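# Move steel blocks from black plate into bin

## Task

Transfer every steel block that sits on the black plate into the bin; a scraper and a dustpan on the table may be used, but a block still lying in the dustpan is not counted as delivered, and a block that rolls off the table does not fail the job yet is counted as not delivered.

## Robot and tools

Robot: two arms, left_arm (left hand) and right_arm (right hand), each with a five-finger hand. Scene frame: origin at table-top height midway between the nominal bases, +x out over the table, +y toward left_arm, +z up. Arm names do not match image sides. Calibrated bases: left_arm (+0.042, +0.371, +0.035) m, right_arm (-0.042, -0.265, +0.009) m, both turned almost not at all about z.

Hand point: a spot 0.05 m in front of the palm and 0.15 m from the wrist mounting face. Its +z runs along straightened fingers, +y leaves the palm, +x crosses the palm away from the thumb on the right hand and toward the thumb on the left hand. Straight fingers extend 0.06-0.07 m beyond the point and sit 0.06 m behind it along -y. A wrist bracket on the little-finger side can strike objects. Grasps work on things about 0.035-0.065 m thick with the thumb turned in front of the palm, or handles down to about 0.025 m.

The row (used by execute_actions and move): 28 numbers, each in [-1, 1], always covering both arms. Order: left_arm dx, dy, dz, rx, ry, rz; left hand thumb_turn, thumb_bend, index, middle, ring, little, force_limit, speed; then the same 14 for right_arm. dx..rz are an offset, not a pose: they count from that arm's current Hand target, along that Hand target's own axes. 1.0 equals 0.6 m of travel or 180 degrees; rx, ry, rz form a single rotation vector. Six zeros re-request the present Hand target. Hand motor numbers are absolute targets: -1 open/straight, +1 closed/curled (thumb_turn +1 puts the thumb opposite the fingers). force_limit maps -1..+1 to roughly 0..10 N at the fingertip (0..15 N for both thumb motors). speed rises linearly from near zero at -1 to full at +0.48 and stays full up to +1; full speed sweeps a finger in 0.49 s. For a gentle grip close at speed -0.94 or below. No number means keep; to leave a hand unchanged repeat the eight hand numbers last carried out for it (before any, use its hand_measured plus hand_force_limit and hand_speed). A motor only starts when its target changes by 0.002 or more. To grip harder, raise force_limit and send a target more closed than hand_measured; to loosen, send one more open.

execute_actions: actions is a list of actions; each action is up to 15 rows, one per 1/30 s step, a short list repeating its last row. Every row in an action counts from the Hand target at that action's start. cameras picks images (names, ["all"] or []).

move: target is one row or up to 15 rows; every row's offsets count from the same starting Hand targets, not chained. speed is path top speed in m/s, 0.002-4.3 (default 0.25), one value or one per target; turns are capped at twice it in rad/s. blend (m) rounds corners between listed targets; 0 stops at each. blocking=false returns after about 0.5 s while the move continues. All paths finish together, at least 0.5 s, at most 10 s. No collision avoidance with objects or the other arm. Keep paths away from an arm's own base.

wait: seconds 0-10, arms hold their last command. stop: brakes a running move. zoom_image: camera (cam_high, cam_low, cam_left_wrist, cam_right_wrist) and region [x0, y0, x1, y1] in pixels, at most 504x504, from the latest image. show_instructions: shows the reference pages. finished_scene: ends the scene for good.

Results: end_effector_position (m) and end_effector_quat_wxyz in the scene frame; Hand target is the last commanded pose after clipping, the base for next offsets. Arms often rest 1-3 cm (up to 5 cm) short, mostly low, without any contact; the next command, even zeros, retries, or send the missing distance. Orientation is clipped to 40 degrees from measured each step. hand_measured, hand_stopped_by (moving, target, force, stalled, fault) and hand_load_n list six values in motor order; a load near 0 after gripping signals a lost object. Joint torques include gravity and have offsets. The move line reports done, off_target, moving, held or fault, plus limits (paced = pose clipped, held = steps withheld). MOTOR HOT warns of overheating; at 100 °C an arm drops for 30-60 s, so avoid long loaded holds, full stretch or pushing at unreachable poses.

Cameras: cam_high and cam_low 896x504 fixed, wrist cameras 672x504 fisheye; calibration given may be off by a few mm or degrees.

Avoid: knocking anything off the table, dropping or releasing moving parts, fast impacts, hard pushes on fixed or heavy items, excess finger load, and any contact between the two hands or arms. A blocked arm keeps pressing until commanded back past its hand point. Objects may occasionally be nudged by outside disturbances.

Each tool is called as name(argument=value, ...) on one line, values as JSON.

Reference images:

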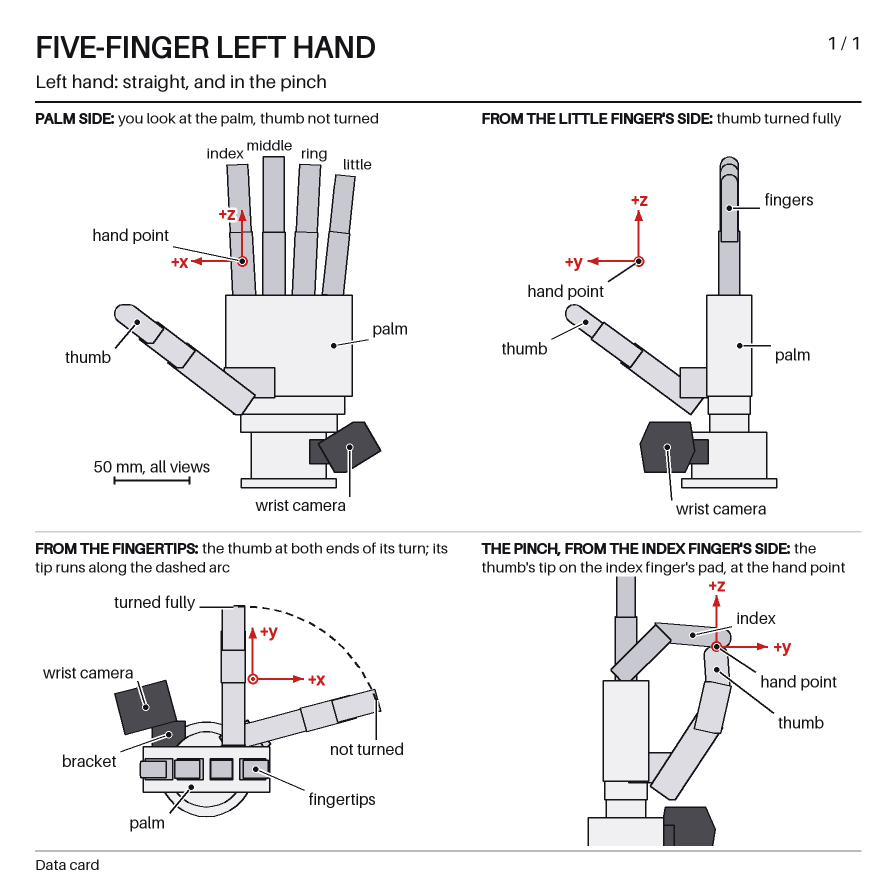

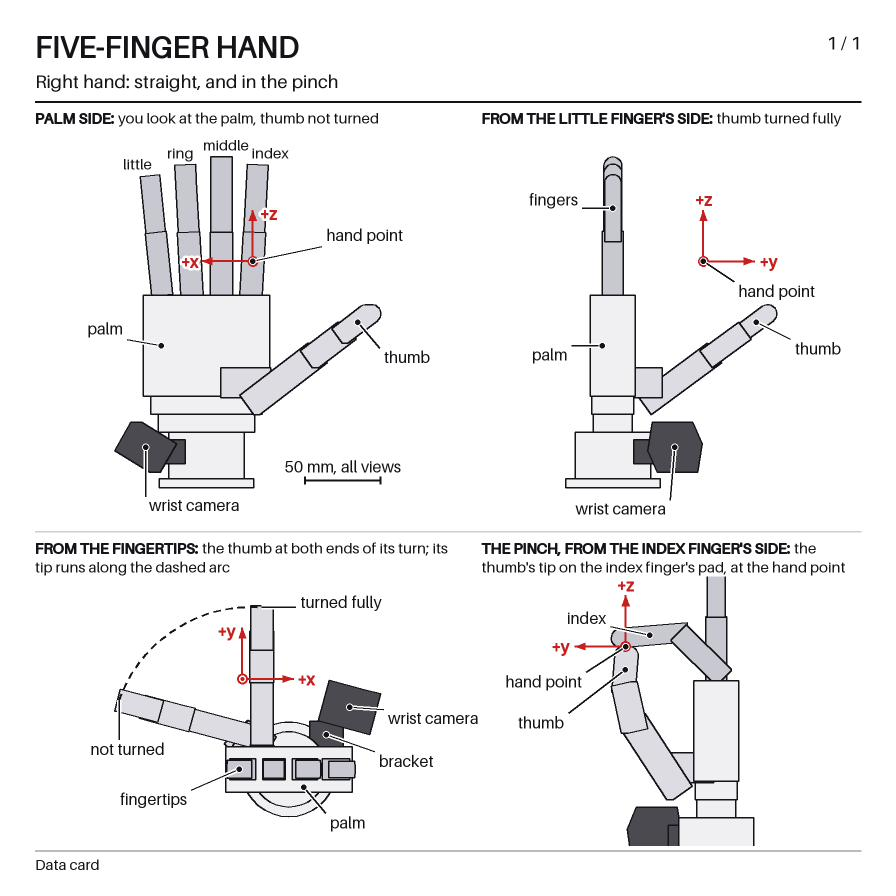

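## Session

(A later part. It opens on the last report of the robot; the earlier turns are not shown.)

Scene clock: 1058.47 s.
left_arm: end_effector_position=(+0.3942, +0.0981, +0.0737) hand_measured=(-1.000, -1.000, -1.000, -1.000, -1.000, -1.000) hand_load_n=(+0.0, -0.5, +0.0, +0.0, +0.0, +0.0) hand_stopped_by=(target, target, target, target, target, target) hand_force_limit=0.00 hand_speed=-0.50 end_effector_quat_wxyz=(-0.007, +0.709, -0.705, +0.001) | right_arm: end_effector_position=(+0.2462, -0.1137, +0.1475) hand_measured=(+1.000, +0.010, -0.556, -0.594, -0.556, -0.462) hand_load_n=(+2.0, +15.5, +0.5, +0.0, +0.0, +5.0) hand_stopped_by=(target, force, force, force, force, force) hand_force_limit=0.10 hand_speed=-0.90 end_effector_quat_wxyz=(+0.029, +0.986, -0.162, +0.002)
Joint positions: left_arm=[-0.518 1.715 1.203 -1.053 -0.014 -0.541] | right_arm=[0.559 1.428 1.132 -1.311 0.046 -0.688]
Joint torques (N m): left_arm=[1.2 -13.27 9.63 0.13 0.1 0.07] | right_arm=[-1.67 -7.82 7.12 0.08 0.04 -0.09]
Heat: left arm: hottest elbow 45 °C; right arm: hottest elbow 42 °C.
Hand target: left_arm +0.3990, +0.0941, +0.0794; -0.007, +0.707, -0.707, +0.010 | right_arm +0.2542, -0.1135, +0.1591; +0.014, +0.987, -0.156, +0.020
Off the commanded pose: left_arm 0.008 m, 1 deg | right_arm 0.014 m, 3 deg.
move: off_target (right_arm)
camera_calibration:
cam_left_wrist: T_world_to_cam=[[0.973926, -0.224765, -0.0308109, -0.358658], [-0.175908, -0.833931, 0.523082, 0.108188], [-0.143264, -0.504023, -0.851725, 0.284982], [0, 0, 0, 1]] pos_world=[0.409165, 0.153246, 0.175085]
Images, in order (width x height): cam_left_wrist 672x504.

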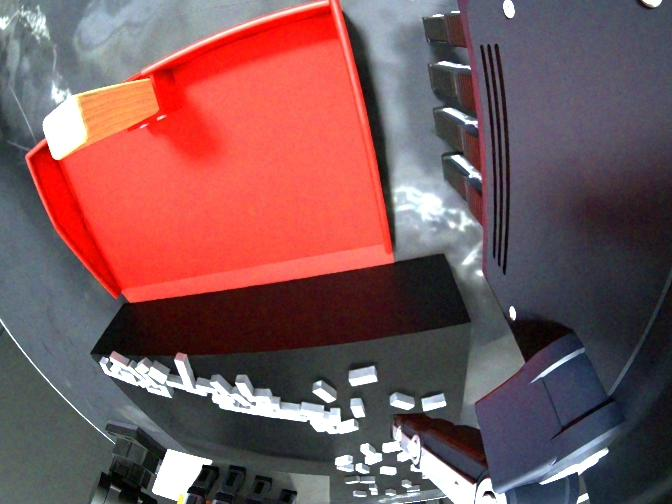

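move(target=[0,0.12,0.0,0,0,0,-1,-1,-1,-1,-1,-1,0,-0.5,0,0,0,0,0,0,1,0.8,-0.2,-0.2,-0.2,-0.3,0.1,-0.9], speed=0.05, cameras=["cam_left_wrist"])

Scene clock: 1064.33 s.
left_arm: end_effector_position=(+0.3368, +0.1017, +0.0726) hand_measured=(-1.000, -1.000, -1.000, -1.000, -1.000, -1.000) hand_load_n=(+0.0, +0.0, +0.0, +0.0, +0.0, +0.0) hand_stopped_by=(target, target, target, target, target, target) hand_force_limit=0.00 hand_speed=-0.50 end_effector_quat_wxyz=(-0.012, +0.710, -0.704, +0.006) | right_arm: end_effector_position=(+0.2460, -0.1135, +0.1474) hand_measured=(+1.000, +0.010, -0.556, -0.594, -0.556, -0.462) hand_load_n=(+2.0, +15.5, +1.0, +0.5, +0.0, +5.5) hand_stopped_by=(target, force, force, force, force, force) hand_force_limit=0.10 hand_speed=-0.90 end_effector_quat_wxyz=(+0.029, +0.986, -0.162, +0.001)
Joint positions: left_arm=[-0.582 1.591 1.041 -1.004 -0.021 -0.607] | right_arm=[0.559 1.428 1.132 -1.311 0.045 -0.688]
Joint torques (N m): left_arm=[-0.32 -12.28 7.43 0.32 0.29 -0.04] | right_arm=[-1.73 -8 7.12 0.1 0.04 -0.09]
Heat: left arm: hottest elbow 44 °C; right arm: hottest elbow 42 °C.
Hand target: left_arm +0.3270, +0.0941, +0.0776; -0.007, +0.707, -0.707, +0.010 | right_arm +0.2542, -0.1135, +0.1591; +0.014, +0.987, -0.156, +0.020
Off the commanded pose: left_arm 0.013 m, 1 deg | right_arm 0.014 m, 3 deg.
move: off_target (left_arm, right_arm)
camera_calibration:
cam_left_wrist: T_world_to_cam=[[0.974605, -0.223256, -0.0173508, -0.303389], [-0.181761, -0.833955, 0.521039, 0.103808], [-0.130795, -0.504653, -0.853357, 0.273669], [0, 0, 0, 1]] pos_world=[0.350347, 0.156947, 0.174185]
Images, in order (width x height): cam_left_wrist 672x504.

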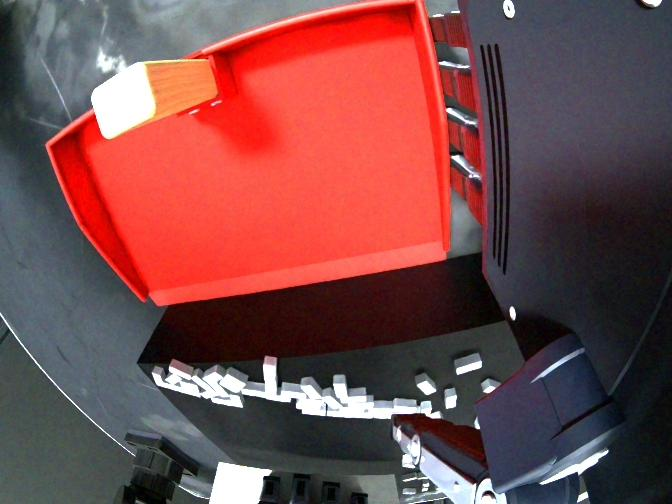

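move(target=[[0,-0.0833,0.0,0,0,0,-1,-1,-1,-1,-1,-1,0,-0.5,0,0,0,0,0,0,1,0.8,-0.2,-0.2,-0.2,-0.3,0.1,-0.9],[0,-0.1,-0.25,0,0,0,-1,-1,-1,-1,-1,-1,0,-0.5,0,0,0,0,0,0,1,0.8,-0.2,-0.2,-0.2,-0.3,0.1,-0.9],[-0.38,-0.083,-0.36,0,0,-0.35,-1,-1,-1,-1,-1,-1,0,-0.5,0,0,0,0,0,0,1,0.8,-0.2,-0.2,-0.2,-0.3,0.1,-0.9]], speed=[0.06,0.15,0.25], blend=[0.01,0.05,0], cameras=["cam_high","cam_left_wrist"])

zoom_image(camera="cam_left_wrist", region=[0, 100, 250, 380])

Scene clock: 1085.47 s.
left_arm: end_effector_position=(+0.3730, +0.3215, +0.2867) hand_measured=(-1.000, -1.000, -1.000, -1.000, -1.000, -1.000) hand_load_n=(+0.0, -0.5, +0.0, +0.0, +0.5, +0.0) hand_stopped_by=(target, target, target, target, target, target) hand_force_limit=0.00 hand_speed=-0.50 end_effector_quat_wxyz=(-0.001, +0.969, -0.249, +0.003) | right_arm: end_effector_position=(+0.2460, -0.1135, +0.1474) hand_measured=(+1.000, +0.010, -0.556, -0.594, -0.556, -0.462) hand_load_n=(+2.0, +15.5, +1.0, +0.0, +0.0, +5.5) hand_stopped_by=(target, force, force, force, force, force) hand_force_limit=0.10 hand_speed=-0.90 end_effector_quat_wxyz=(+0.029, +0.986, -0.162, +0.001)
Joint positions: left_arm=[0.073 1.206 1.237 -1.595 0 -1.012] | right_arm=[0.559 1.428 1.132 -1.311 0.045 -0.688]
Joint torques (N m): left_arm=[1.14 -7.24 9.99 -0.23 0.15 -0.04] | right_arm=[-1.79 -7.88 7.13 0.1 0.03 -0.1]
Heat: left arm: hottest elbow 41 °C; right arm: hottest elbow 40 °C.
Hand target: left_arm +0.3719, +0.3233, +0.2935; +0.000, +0.972, -0.234, +0.012 | right_arm +0.2542, -0.1135, +0.1591; +0.014, +0.987, -0.156, +0.020
Off the commanded pose: left_arm 0.007 m, 2 deg | right_arm 0.014 m, 3 deg.
move: off_target (right_arm)
camera_calibration:
cam_left_wrist: T_world_to_cam=[[0.671524, 0.740143, -0.0352785, -0.477408], [0.637421, -0.552738, 0.536819, -0.218373], [0.377823, -0.382974, -0.84296, 0.340219], [0, 0, 0, 1]] pos_world=[0.331244, 0.362942, 0.387176]
Images, in order (width x height): cam_high 896x504, cam_left_wrist 672x504.

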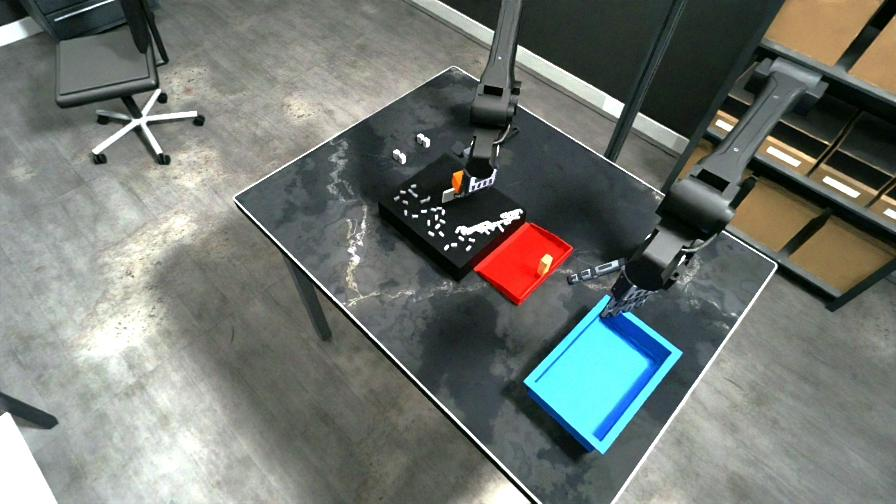

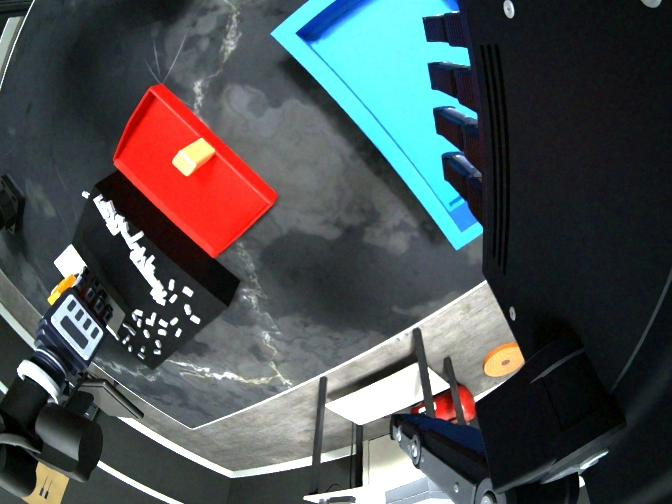

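Scaled by 1.800 from the camera's 672x504 image, which has a finer 960x720 frame.

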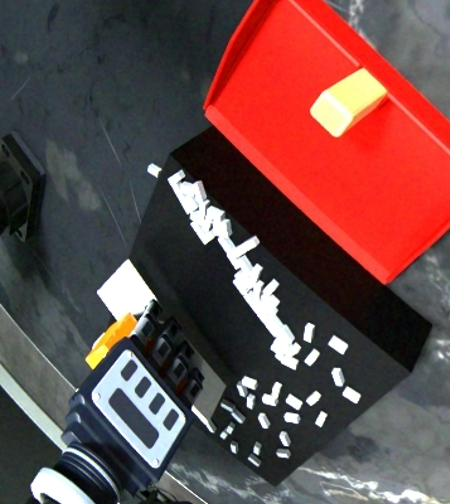

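zoom_image(camera="cam_high", region=[430, 140, 570, 280])

Scaled by 3.600.

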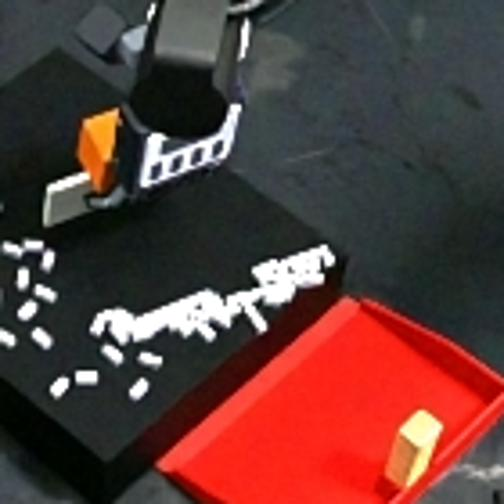

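zoom_image(camera="cam_left_wrist", region=[60, 160, 160, 260])

Scaled by 5.040 from the camera's 672x504 image, which has a finer 960x720 frame.

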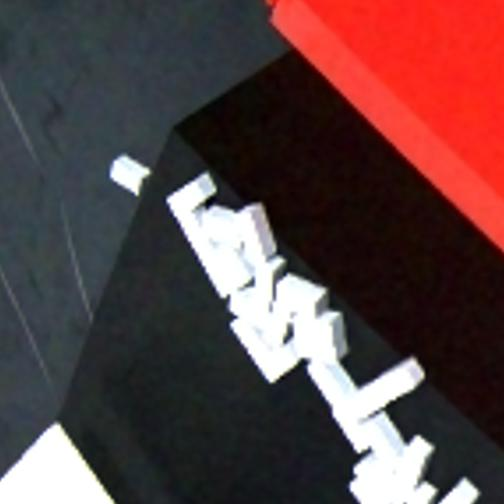

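move(target=[[0,0,0,0,0,0,-1,-1,-1,-1,-1,-1,0,-0.5,-0.0482,-0.1482,0,0,0,0,1,0.8,-0.2,-0.2,-0.2,-0.3,0.1,-0.9],[0,0,0,0,0,0,-1,-1,-1,-1,-1,-1,0,-0.5,-0.0482,-0.1482,0.045,0,0,0,1,0.8,-0.2,-0.2,-0.2,-0.3,0.1,-0.9]], speed=[0.12,0.04], cameras=["cam_high","cam_left_wrist"])

zoom_image(camera="cam_left_wrist", region=[30, 130, 250, 380])

Scene clock: 1106.30 s.
left_arm: end_effector_position=(+0.3731, +0.3210, +0.2868) hand_measured=(-1.000, -1.000, -1.000, -1.000, -1.000, -1.000) hand_load_n=(+0.0, +0.0, +0.0, +0.0, +0.0, +0.0) hand_stopped_by=(target, target, target, target, target, target) hand_force_limit=0.00 hand_speed=-0.50 end_effector_quat_wxyz=(-0.001, +0.969, -0.249, +0.003) | right_arm: end_effector_position=(+0.2497, -0.0283, +0.1329) hand_measured=(+1.000, +0.010, -0.556, -0.594, -0.556, -0.462) hand_load_n=(+2.5, +15.5, +0.0, +0.0, +0.0, +4.0) hand_stopped_by=(target, force, force, force, force, force) hand_force_limit=0.10 hand_speed=-0.90 end_effector_quat_wxyz=(+0.024, +0.988, -0.155, +0.016)
Joint positions: left_arm=[0.071 1.206 1.237 -1.595 0 -1.013] | right_arm=[0.724 1.557 1.24 -1.27 0.054 -0.538]
Joint torques (N m): left_arm=[0.91 -7.12 10.03 -0.27 0.14 -0.05] | right_arm=[-0.03 -6.65 6.53 0.73 0.15 0.13]
Heat: left arm: hottest elbow 39 °C; right arm: hottest elbow 40 °C.
Hand target: left_arm +0.3719, +0.3233, +0.2935; +0.000, +0.972, -0.234, +0.012 | right_arm +0.2552, -0.0210, +0.1289; +0.014, +0.987, -0.156, +0.020
Off the commanded pose: left_arm 0.007 m, 2 deg | right_arm 0.010 m, 1 deg.
move: done
camera_calibration:
cam_left_wrist: T_world_to_cam=[[0.671524, 0.740143, -0.0352785, -0.477105], [0.637421, -0.552738, 0.536819, -0.218714], [0.377823, -0.382974, -0.84296, 0.33999], [0, 0, 0, 1]] pos_world=[0.331344, 0.362442, 0.387176]
Images, in order (width x height): cam_high 896x504, cam_left_wrist 672x504.

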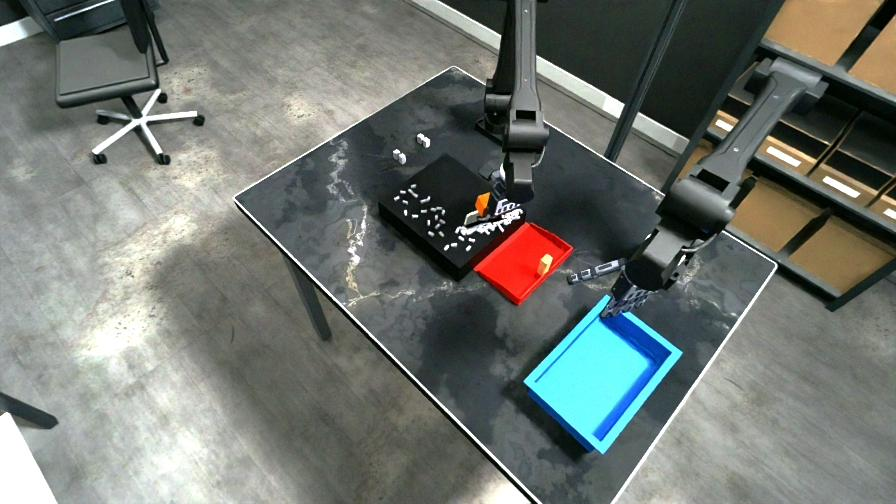

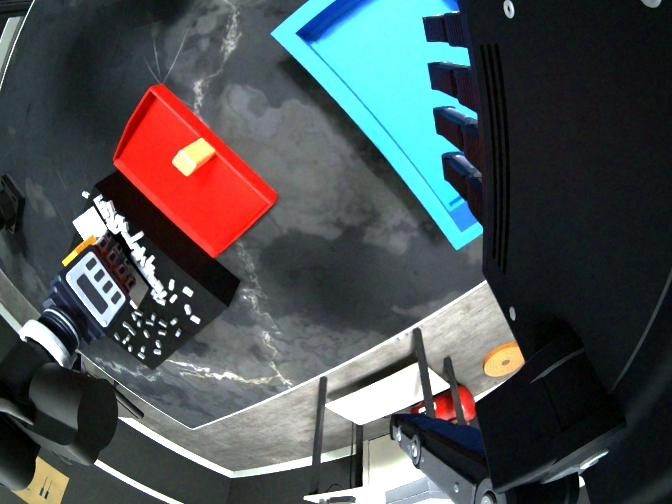

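Scaled by 2.016 from the camera's 672x504 image, which has a finer 960x720 frame.

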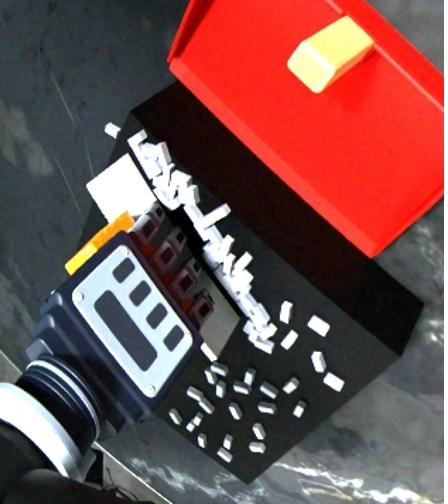

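move(target=[[0,0,0,0,0,0,-1,-1,-1,-1,-1,-1,0,-0.5,-0.0262,-0.0265,0,0,0,0,1,0.8,-0.2,-0.2,-0.2,-0.3,0.1,-0.9],[0,0,0,0,0,0,-1,-1,-1,-1,-1,-1,0,-0.5,-0.0487,-0.1068,0.0,0,0,0.0333,1,0.8,-0.2,-0.2,-0.2,-0.3,0.1,-0.9]], speed=[0.05,0.05], blend=[0.005,0], cameras=["cam_high","cam_left_wrist"])

zoom_image(camera="cam_left_wrist", region=[30, 80, 280, 330])

zoom_image(camera="cam_high", region=[430, 140, 610, 320])

Scene clock: 1118.33 s.
left_arm: end_effector_position=(+0.3731, +0.3210, +0.2868) hand_measured=(-1.000, -1.000, -1.000, -1.000, -1.000, -1.000) hand_load_n=(+0.0, +0.0, +0.0, +0.0, +0.0, +0.0) hand_stopped_by=(target, target, target, target, target, target) hand_force_limit=0.00 hand_speed=-0.50 end_effector_quat_wxyz=(-0.001, +0.969, -0.249, +0.003) | right_arm: end_effector_position=(+0.2473, +0.0288, +0.1322) hand_measured=(+1.000, +0.010, -0.556, -0.594, -0.556, -0.462) hand_load_n=(+1.5, +16.0, +0.0, +0.0, +0.0, +3.0) hand_stopped_by=(target, force, force, force, force, force) hand_force_limit=0.10 hand_speed=-0.90 end_effector_quat_wxyz=(+0.019, +0.978, -0.207, +0.023)
Joint positions: left_arm=[0.071 1.206 1.237 -1.595 0 -1.013] | right_arm=[0.804 1.641 1.344 -1.28 0.059 -0.352]
Joint torques (N m): left_arm=[1.26 -7.3 9.98 -0.28 0.15 -0.05] | right_arm=[0.85 -6.07 8.47 0.24 0 0.22]
Heat: left arm: hottest elbow 39 °C; right arm: hottest elbow 40 °C.
Hand target: left_arm +0.3719, +0.3233, +0.2935; +0.000, +0.972, -0.234, +0.012 | right_arm +0.2472, +0.0489, +0.1262; +0.013, +0.978, -0.208, +0.020
Off the commanded pose: left_arm 0.007 m, 2 deg | right_arm 0.021 m, 1 deg.
move: off_target (right_arm)
camera_calibration:
cam_left_wrist: T_world_to_cam=[[0.671524, 0.740143, -0.0352785, -0.477105], [0.637421, -0.552738, 0.536819, -0.218714], [0.377823, -0.382974, -0.84296, 0.33999], [0, 0, 0, 1]] pos_world=[0.331344, 0.362442, 0.387176]
Images, in order (width x height): cam_high 896x504, cam_left_wrist 672x504.

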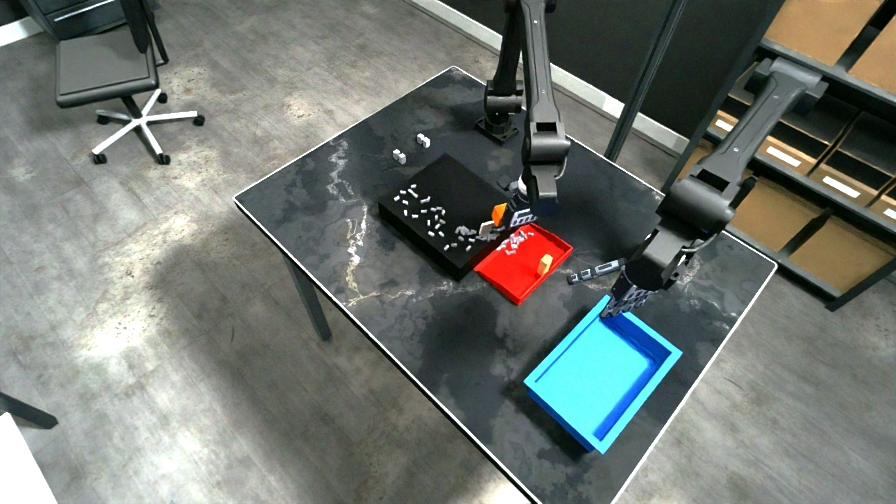

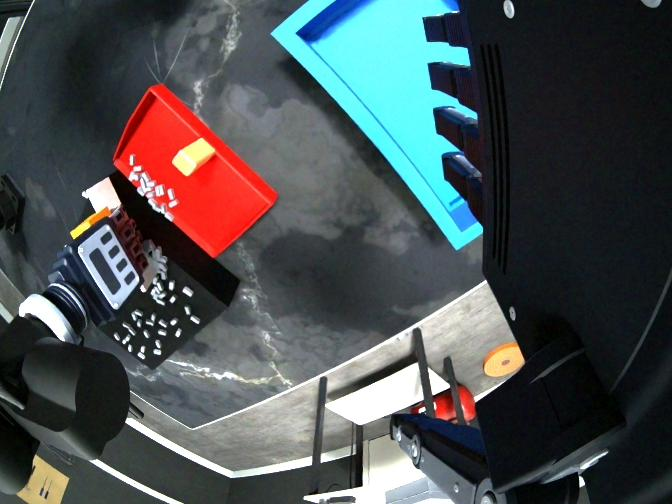

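Scaled by 2.016 from the camera's 672x504 image, which has a finer 960x720 frame.

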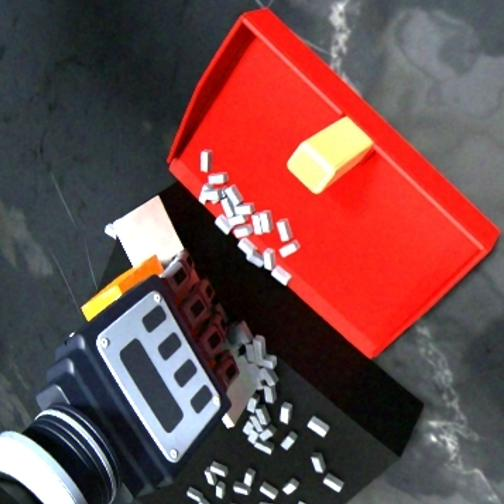

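Scaled by 2.800.

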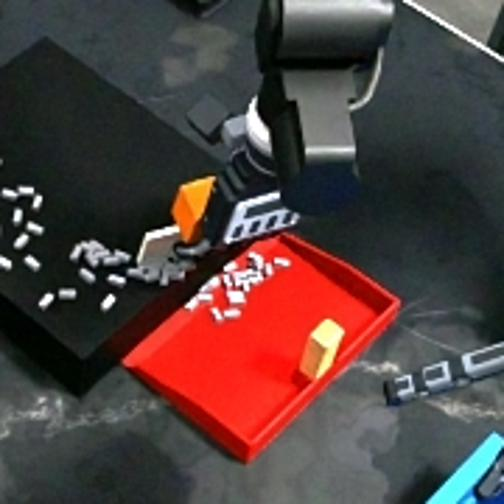

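move(target=[0,0,0,0,0,0,-1,-1,-1,-1,-1,-1,0,-0.5,-0.0213,-0.0562,-0.008,0,0,0,1,0.8,-0.2,-0.2,-0.2,-0.3,0.1,-0.9], speed=0.05, cameras=["cam_high","cam_left_wrist"])

zoom_image(camera="cam_left_wrist", region=[30, 80, 280, 330])

zoom_image(camera="cam_high", region=[430, 140, 610, 320])

Scene clock: 1123.43 s.
left_arm: end_effector_position=(+0.3731, +0.3210, +0.2868) hand_measured=(-1.000, -1.000, -1.000, -1.000, -1.000, -1.000) hand_load_n=(+0.5, +0.0, +0.0, +0.0, +0.0, +0.0) hand_stopped_by=(target, target, target, target, target, target) hand_force_limit=0.00 hand_speed=-0.50 end_effector_quat_wxyz=(-0.001, +0.969, -0.249, +0.003) | right_arm: end_effector_position=(+0.2424, +0.0689, +0.1190) hand_measured=(+1.000, +0.010, -0.556, -0.594, -0.556, -0.462) hand_load_n=(+2.0, +13.0, +0.5, +0.0, +0.0, +4.5) hand_stopped_by=(target, force, force, force, force, force) hand_force_limit=0.10 hand_speed=-0.90 end_effector_quat_wxyz=(+0.030, +0.980, -0.198, +0.017)
Joint positions: left_arm=[0.071 1.206 1.237 -1.595 0 -1.013] | right_arm=[0.869 1.736 1.427 -1.297 0.059 -0.305]
Joint torques (N m): left_arm=[1.2 -7.41 9.96 -0.25 0.15 -0.04] | right_arm=[0.09 -9.05 9.88 -0.38 -0.02 0.18]
Heat: left arm: hottest elbow 39 °C; right arm: hottest elbow 40 °C.
Hand target: left_arm +0.3719, +0.3233, +0.2935; +0.000, +0.972, -0.234, +0.012 | right_arm +0.2491, +0.0850, +0.1299; +0.013, +0.978, -0.208, +0.020
Off the commanded pose: left_arm 0.007 m, 2 deg | right_arm 0.021 m, 2 deg.
move: off_target (right_arm)
camera_calibration:
cam_left_wrist: T_world_to_cam=[[0.671524, 0.740143, -0.0352785, -0.477105], [0.637421, -0.552738, 0.536819, -0.218714], [0.377823, -0.382974, -0.84296, 0.33999], [0, 0, 0, 1]] pos_world=[0.331344, 0.362442, 0.387176]
Images, in order (width x height): cam_high 896x504, cam_left_wrist 672x504.

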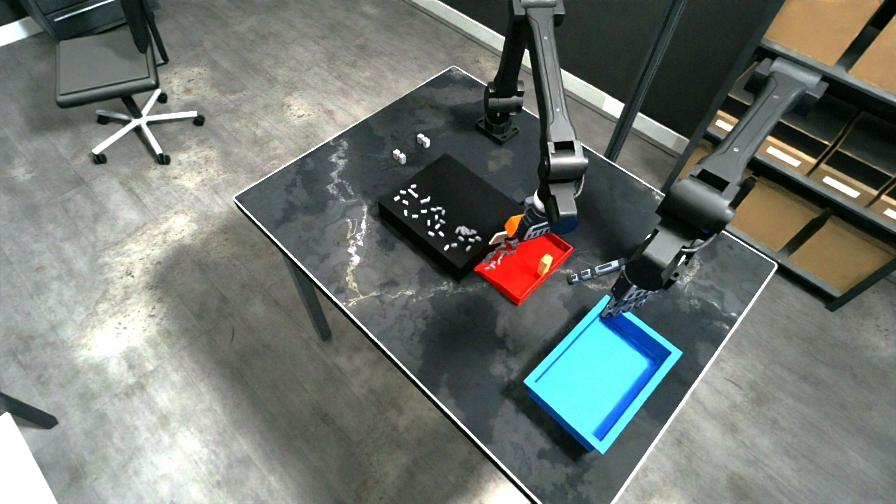

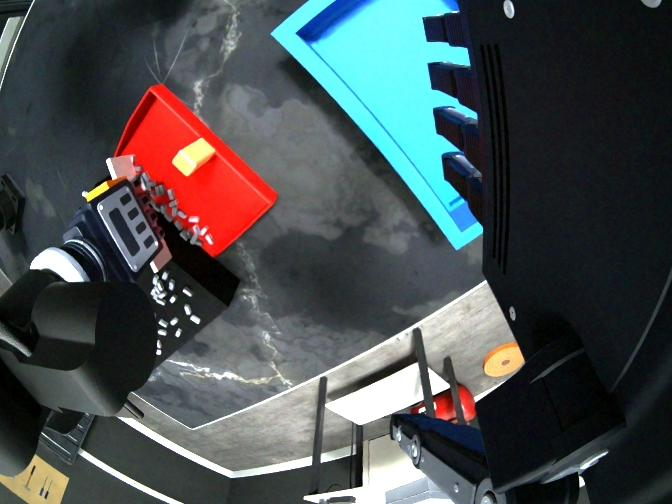

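Scaled by 2.016 from the camera's 672x504 image, which has a finer 960x720 frame.

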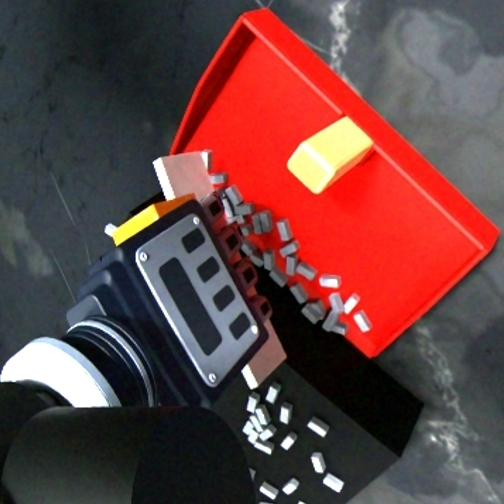

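Scaled by 2.800.

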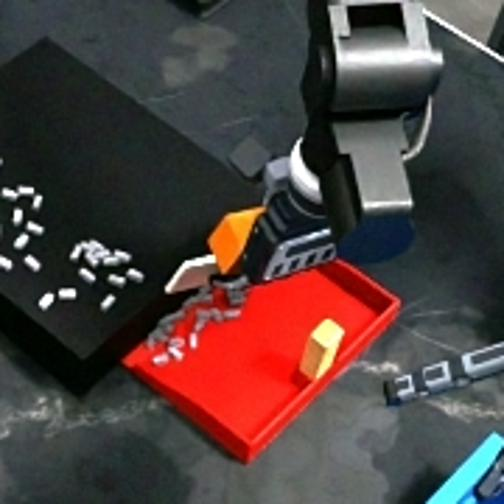

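move(target=[[0,0,0,0,0,0,-1,-1,-1,-1,-1,-1,0,-0.5,0,0,-0.0833,0,0,0,1,0.8,-0.2,-0.2,-0.2,-0.3,0.1,-0.9],[0,0,0,0,0,0,-1,-1,-1,-1,-1,-1,0,-0.5,0.4152,0.4902,-0.1,0,0,-0.1333,1,0.8,-0.2,-0.2,-0.2,-0.3,0.1,-0.9],[0.0803,0.3668,0.1217,0,0,0.35,-1,-1,-1,-1,-1,-1,0,-0.5,0.4152,0.4902,-0.1,0,0,-0.1333,1,0.8,-0.2,-0.2,-0.2,-0.3,0.1,-0.9]], speed=[0.08,0.2,0.2], blend=[0.01,0,0], cameras=["cam_high","cam_left_wrist"])

zoom_image(camera="cam_high", region=[360, 120, 600, 320])

Scene clock: 1149.90 s.
left_arm: end_effector_position=(+0.2971, +0.1174, +0.2060) hand_measured=(-1.000, -1.000, -1.000, -1.000, -1.000, -1.000) hand_load_n=(+0.0, +0.0, +0.0, +0.0, +0.0, +0.0) hand_stopped_by=(target, target, target, target, target, target) hand_force_limit=0.00 hand_speed=-0.50 end_effector_quat_wxyz=(-0.004, +0.712, -0.702, -0.019) | right_arm: end_effector_position=(+0.3429, -0.2816, +0.1868) hand_measured=(+1.000, +0.010, -0.556, -0.594, -0.556, -0.462) hand_load_n=(+2.0, +13.0, +0.0, +0.0, +0.0, +5.0) hand_stopped_by=(target, force, force, force, force, force) hand_force_limit=0.10 hand_speed=-0.90 end_effector_quat_wxyz=(+0.019, +1.000, -0.008, -0.011)
Joint positions: left_arm=[-0.602 1.39 1.189 -1.406 -0.014 -0.634] | right_arm=[0.123 1.47 1.283 -1.411 0.036 -1.434]
Joint torques (N m): left_arm=[0.62 -7.59 14.53 0.58 0.02 0.19] | right_arm=[-1.44 -8.23 8.98 -0.08 0.05 -0.09]
Heat: left arm: hottest elbow 38 °C; right arm: hottest elbow 42 °C.
Hand target: left_arm +0.3164, +0.1050, +0.2204; -0.007, +0.707, -0.707, +0.010 | right_arm +0.3549, -0.2826, +0.2063; +0.017, +1.000, +0.000, +0.017
Off the commanded pose: left_arm 0.027 m, 4 deg | right_arm 0.023 m, 3 deg.
move: off_target (left_arm, right_arm)
camera_calibration:
cam_left_wrist: T_world_to_cam=[[0.974312, -0.21471, -0.067945, -0.249318], [-0.151224, -0.847324, 0.509091, 0.0351372], [-0.166878, -0.485738, -0.858027, 0.399547], [0, 0, 0, 1]] pos_world=[0.314903, 0.170317, 0.307994]
Images, in order (width x height): cam_high 896x504, cam_left_wrist 672x504.

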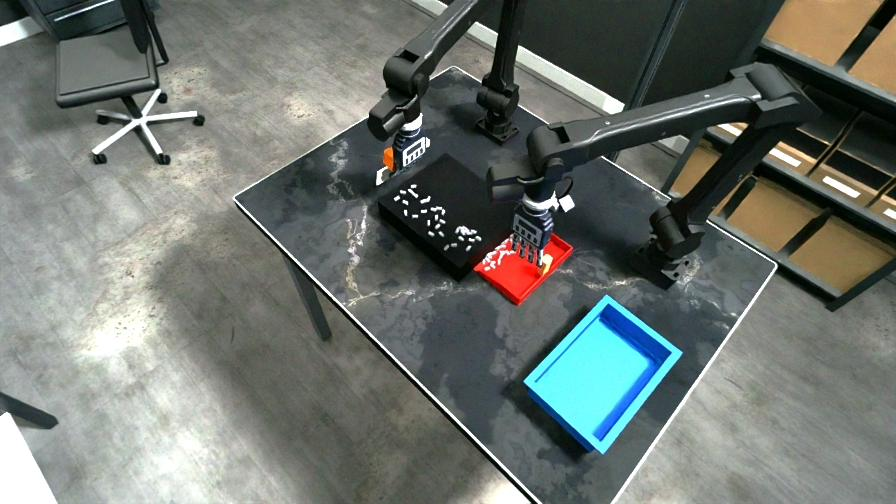

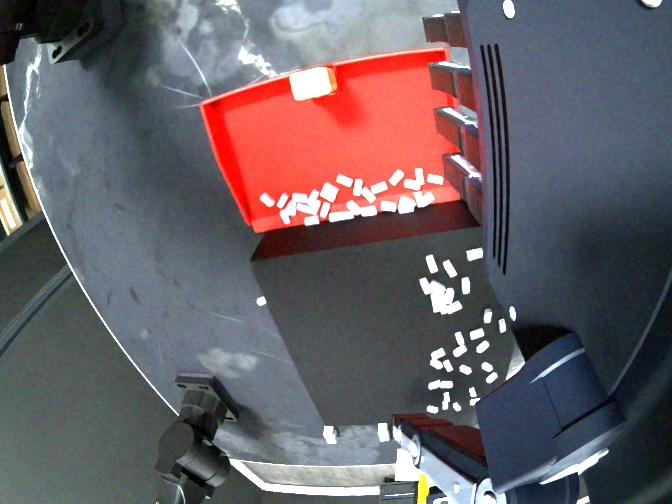

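Scaled by 2.100.

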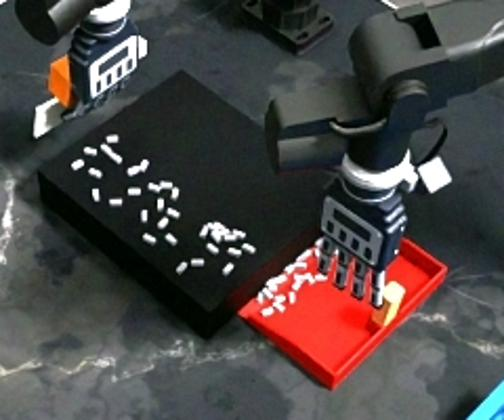

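move(target=[0.0083,0.019,0.235,0,0,0,-1,-1,-1,-1,-1,-1,0,-0.5,0,0,0,0,0,0,1,0.8,-0.2,-0.2,-0.2,-0.3,0.1,-0.9], speed=0.12, cameras=["cam_high","cam_left_wrist"])

zoom_image(camera="cam_high", region=[460, 180, 600, 320])

Scene clock: 1157.40 s.
left_arm: end_effector_position=(+0.3055, +0.1030, +0.0848) hand_measured=(-1.000, -1.000, -1.000, -1.000, -1.000, -1.000) hand_load_n=(+0.0, +0.0, +0.0, +0.0, +0.5, +0.0) hand_stopped_by=(target, target, target, target, target, target) hand_force_limit=0.00 hand_speed=-0.50 end_effector_quat_wxyz=(-0.009, +0.703, -0.711, +0.008) | right_arm: end_effector_position=(+0.3429, -0.2816, +0.1868) hand_measured=(+1.000, +0.010, -0.556, -0.594, -0.556, -0.462) hand_load_n=(+2.0, +13.0, +0.5, +0.0, +0.0, +5.0) hand_stopped_by=(target, force, force, force, force, force) hand_force_limit=0.10 hand_speed=-0.90 end_effector_quat_wxyz=(+0.019, +1.000, -0.008, -0.011)
Joint positions: left_arm=[-0.622 1.511 0.982 -1.022 -0.015 -0.628] | right_arm=[0.123 1.47 1.283 -1.411 0.036 -1.434]
Joint torques (N m): left_arm=[0.44 -8.06 8.44 0.75 0.02 0] | right_arm=[-1.2 -8.29 8.99 -0.06 0.04 -0.09]
Heat: left arm: hottest elbow 40 °C; right arm: hottest elbow 42 °C.
Hand target: left_arm +0.3084, +0.0992, +0.0792; -0.007, +0.707, -0.707, +0.010 | right_arm +0.3549, -0.2826, +0.2063; +0.017, +1.000, +0.000, +0.017
Off the commanded pose: left_arm 0.007 m, 1 deg | right_arm 0.023 m, 3 deg.
move: off_target (right_arm)
camera_calibration:
cam_left_wrist: T_world_to_cam=[[0.970287, -0.241385, -0.0166075, -0.269165], [-0.196615, -0.826606, 0.527319, 0.0960548], [-0.141015, -0.508386, -0.849505, 0.283698], [0, 0, 0, 1]] pos_world=[0.320058, 0.158655, 0.185881]
Images, in order (width x height): cam_high 896x504, cam_left_wrist 672x504.

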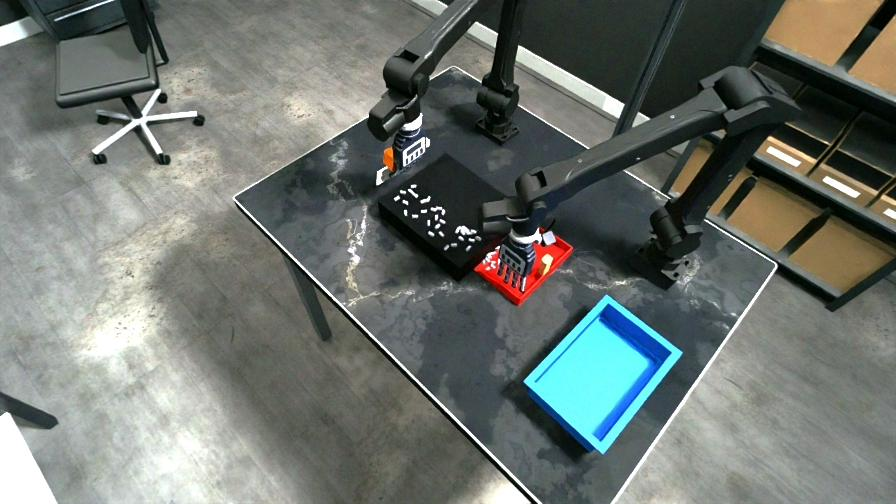

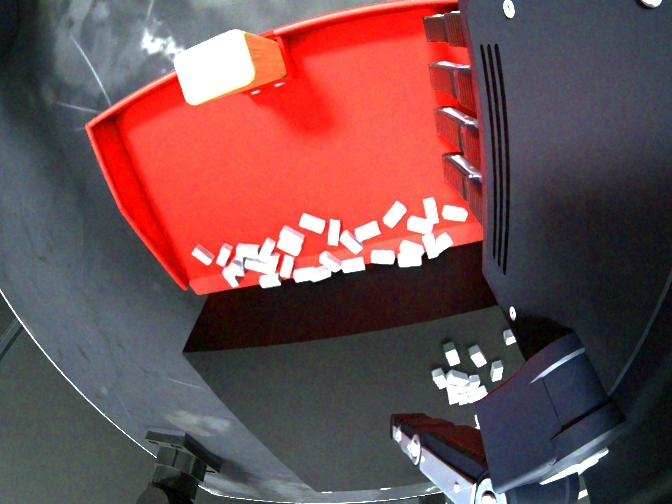

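Scaled by 3.600.

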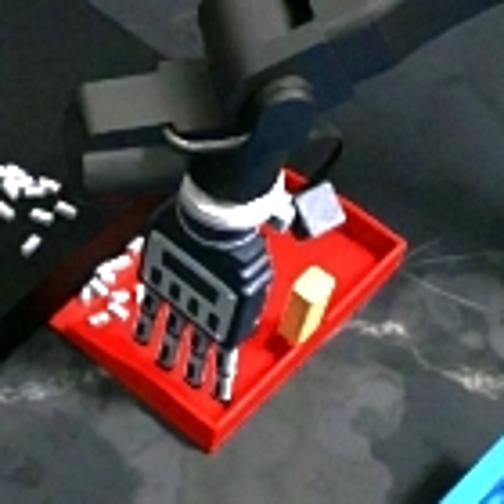

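move(target=[0,-0.105,0.005,0,0,0,-1,-1,-1,-1,-1,-1,0,-0.5,0,0,0,0,0,0,1,0.8,-0.2,-0.2,-0.2,-0.3,0.1,-0.9], speed=0.05, cameras=["cam_high","cam_left_wrist"])

zoom_image(camera="cam_high", region=[440, 180, 600, 320])

Scene clock: 1164.60 s.
left_arm: end_effector_position=(+0.3419, +0.1058, +0.0778) hand_measured=(-1.000, -1.000, -1.000, -1.000, -1.000, -1.000) hand_load_n=(+0.0, +0.0, +0.0, -5.5, +0.0, +0.0) hand_stopped_by=(target, target, target, target, target, target) hand_force_limit=0.00 hand_speed=-0.50 end_effector_quat_wxyz=(+0.004, +0.702, -0.712, -0.005) | right_arm: end_effector_position=(+0.3429, -0.2816, +0.1868) hand_measured=(+1.000, +0.010, -0.556, -0.594, -0.556, -0.462) hand_load_n=(+2.0, +13.0, +0.0, +0.0, +0.0, +5.0) hand_stopped_by=(target, force, force, force, force, force) hand_force_limit=0.10 hand_speed=-0.90 end_effector_quat_wxyz=(+0.019, +1.000, -0.008, -0.011)
Joint positions: left_arm=[-0.558 1.613 1.076 -1.045 0.005 -0.559] | right_arm=[0.123 1.47 1.283 -1.411 0.036 -1.434]
Joint torques (N m): left_arm=[1.44 -7.71 13.35 0.68 -0.24 0.15] | right_arm=[-1.38 -8.41 8.98 -0.08 0.05 -0.09]
Heat: left arm: hottest elbow 40 °C; right arm: hottest elbow 41 °C.
Hand target: left_arm +0.3715, +0.0991, +0.0777; -0.007, +0.707, -0.707, +0.010 | right_arm +0.3549, -0.2826, +0.2063; +0.017, +1.000, +0.000, +0.017
Off the commanded pose: left_arm 0.030 m, 2 deg | right_arm 0.023 m, 3 deg.
move: off_target (left_arm, right_arm)
camera_calibration:
cam_left_wrist: T_world_to_cam=[[0.967872, -0.245906, -0.0524821, -0.299911], [-0.181097, -0.826532, 0.532962, 0.103498], [-0.174437, -0.506335, -0.84451, 0.295176], [0, 0, 0, 1]] pos_world=[0.360508, 0.161253, 0.178379]
Images, in order (width x height): cam_high 896x504, cam_left_wrist 672x504.

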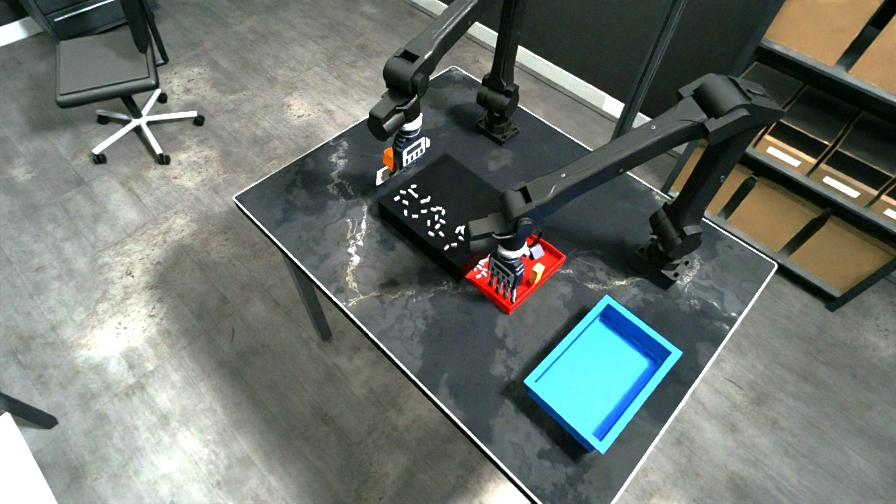

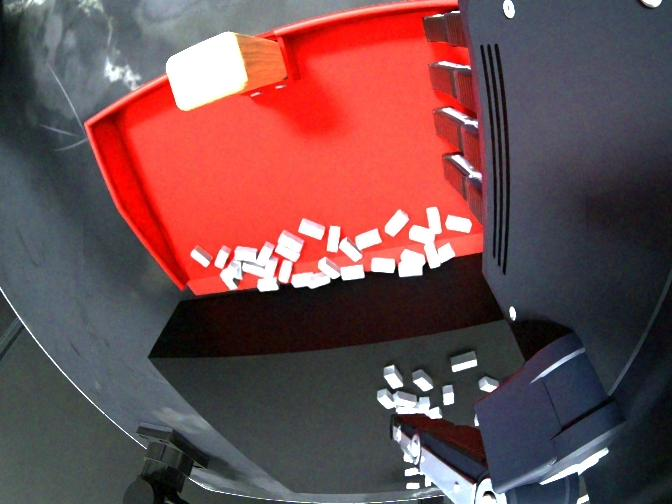

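Scaled by 3.150.

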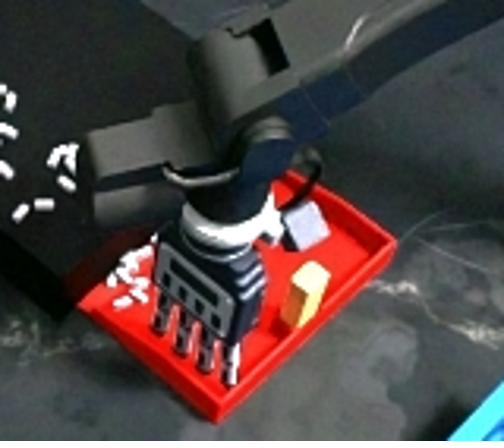

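move(target=[[0,0.083,0.0,0,0,0,-1,-1,-1,-1,-1,-1,0,-0.5,0,0,0,0,0,0,1,0.8,-0.2,-0.2,-0.2,-0.3,0.1,-0.9],[0,0.083,-0.25,0,0,0,-1,-1,-1,-1,-1,-1,0,-0.5,0,0,0,0,0,0,1,0.8,-0.2,-0.2,-0.2,-0.3,0.1,-0.9],[-0.373,0,-0.36,0,0,-0.35,-1,-1,-1,-1,-1,-1,0,-0.5,0,0,0,0,0,0,1,0.8,-0.2,-0.2,-0.2,-0.3,0.1,-0.9]], speed=[0.06,0.15,0.25], blend=[0.01,0.05,0], cameras=["cam_high","cam_left_wrist"])

zoom_image(camera="cam_high", region=[370, 120, 530, 300])

zoom_image(camera="cam_left_wrist", region=[20, 150, 260, 390])

Scene clock: 1176.13 s.
left_arm: end_effector_position=(+0.3573, +0.3216, +0.2709) hand_measured=(-1.000, -1.000, -1.000, -1.000, -1.000, -1.000) hand_load_n=(+0.5, +0.0, +0.0, +0.0, +0.0, +0.0) hand_stopped_by=(target, target, target, target, target, target) hand_force_limit=0.00 hand_speed=-0.50 end_effector_quat_wxyz=(+0.005, +0.968, -0.249, -0.016) | right_arm: end_effector_position=(+0.3429, -0.2816, +0.1868) hand_measured=(+1.000, +0.010, -0.556, -0.594, -0.556, -0.462) hand_load_n=(+2.0, +13.0, +0.0, +0.0, +0.0, +5.0) hand_stopped_by=(target, force, force, force, force, force) hand_force_limit=0.10 hand_speed=-0.90 end_effector_quat_wxyz=(+0.019, +1.000, -0.008, -0.011)
Joint positions: left_arm=[0.076 1.192 1.183 -1.595 0 -1.009] | right_arm=[0.123 1.47 1.283 -1.411 0.036 -1.434]
Joint torques (N m): left_arm=[0.91 -7.12 13.42 -0.32 0.14 -0.04] | right_arm=[-1.32 -8.18 8.94 -0.09 0.05 -0.09]
Heat: left arm: hottest elbow 41 °C; right arm: hottest elbow 41 °C.
Hand target: left_arm +0.3665, +0.3241, +0.2924; +0.000, +0.972, -0.234, +0.012 | right_arm +0.3549, -0.2826, +0.2063; +0.017, +1.000, +0.000, +0.017
Off the commanded pose: left_arm 0.024 m, 4 deg | right_arm 0.023 m, 3 deg.
move: off_target (left_arm, right_arm)
camera_calibration:
cam_left_wrist: T_world_to_cam=[[0.669494, 0.740078, -0.063744, -0.458966], [0.658364, -0.551447, 0.512312, -0.20102], [0.343999, -0.384956, -0.85643, 0.349198], [0, 0, 0, 1]] pos_world=[0.319495, 0.363245, 0.372792]
Images, in order (width x height): cam_high 896x504, cam_left_wrist 672x504.

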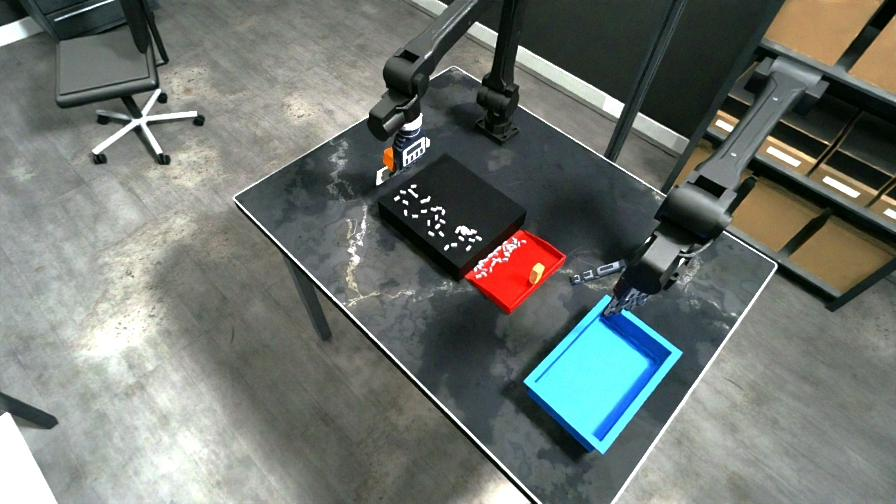

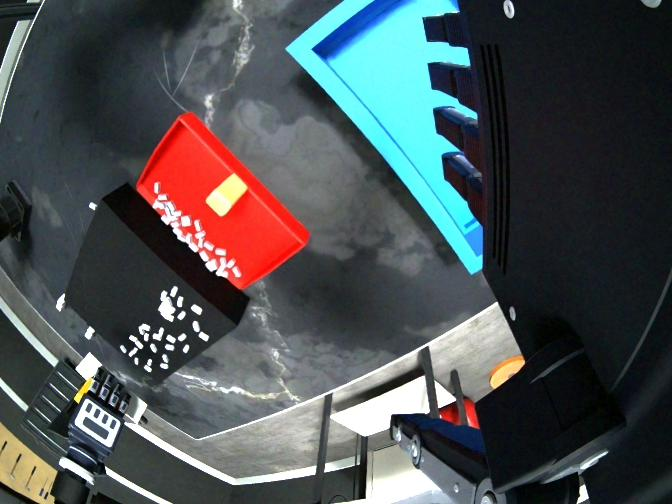

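Scaled by 2.800.

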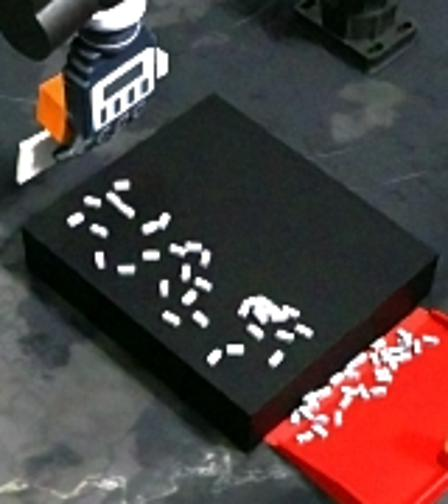

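Scaled by 2.100 from the camera's 672x504 image, which has a finer 960x720 frame.

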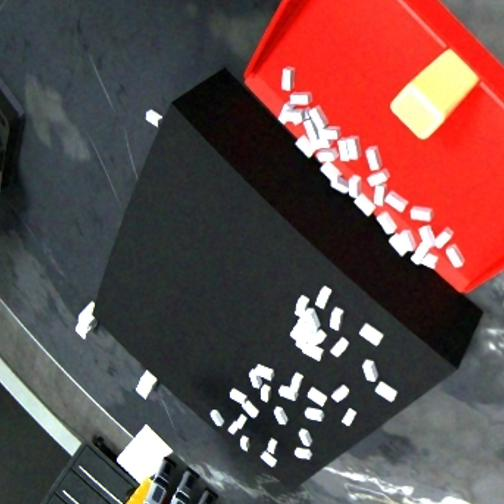

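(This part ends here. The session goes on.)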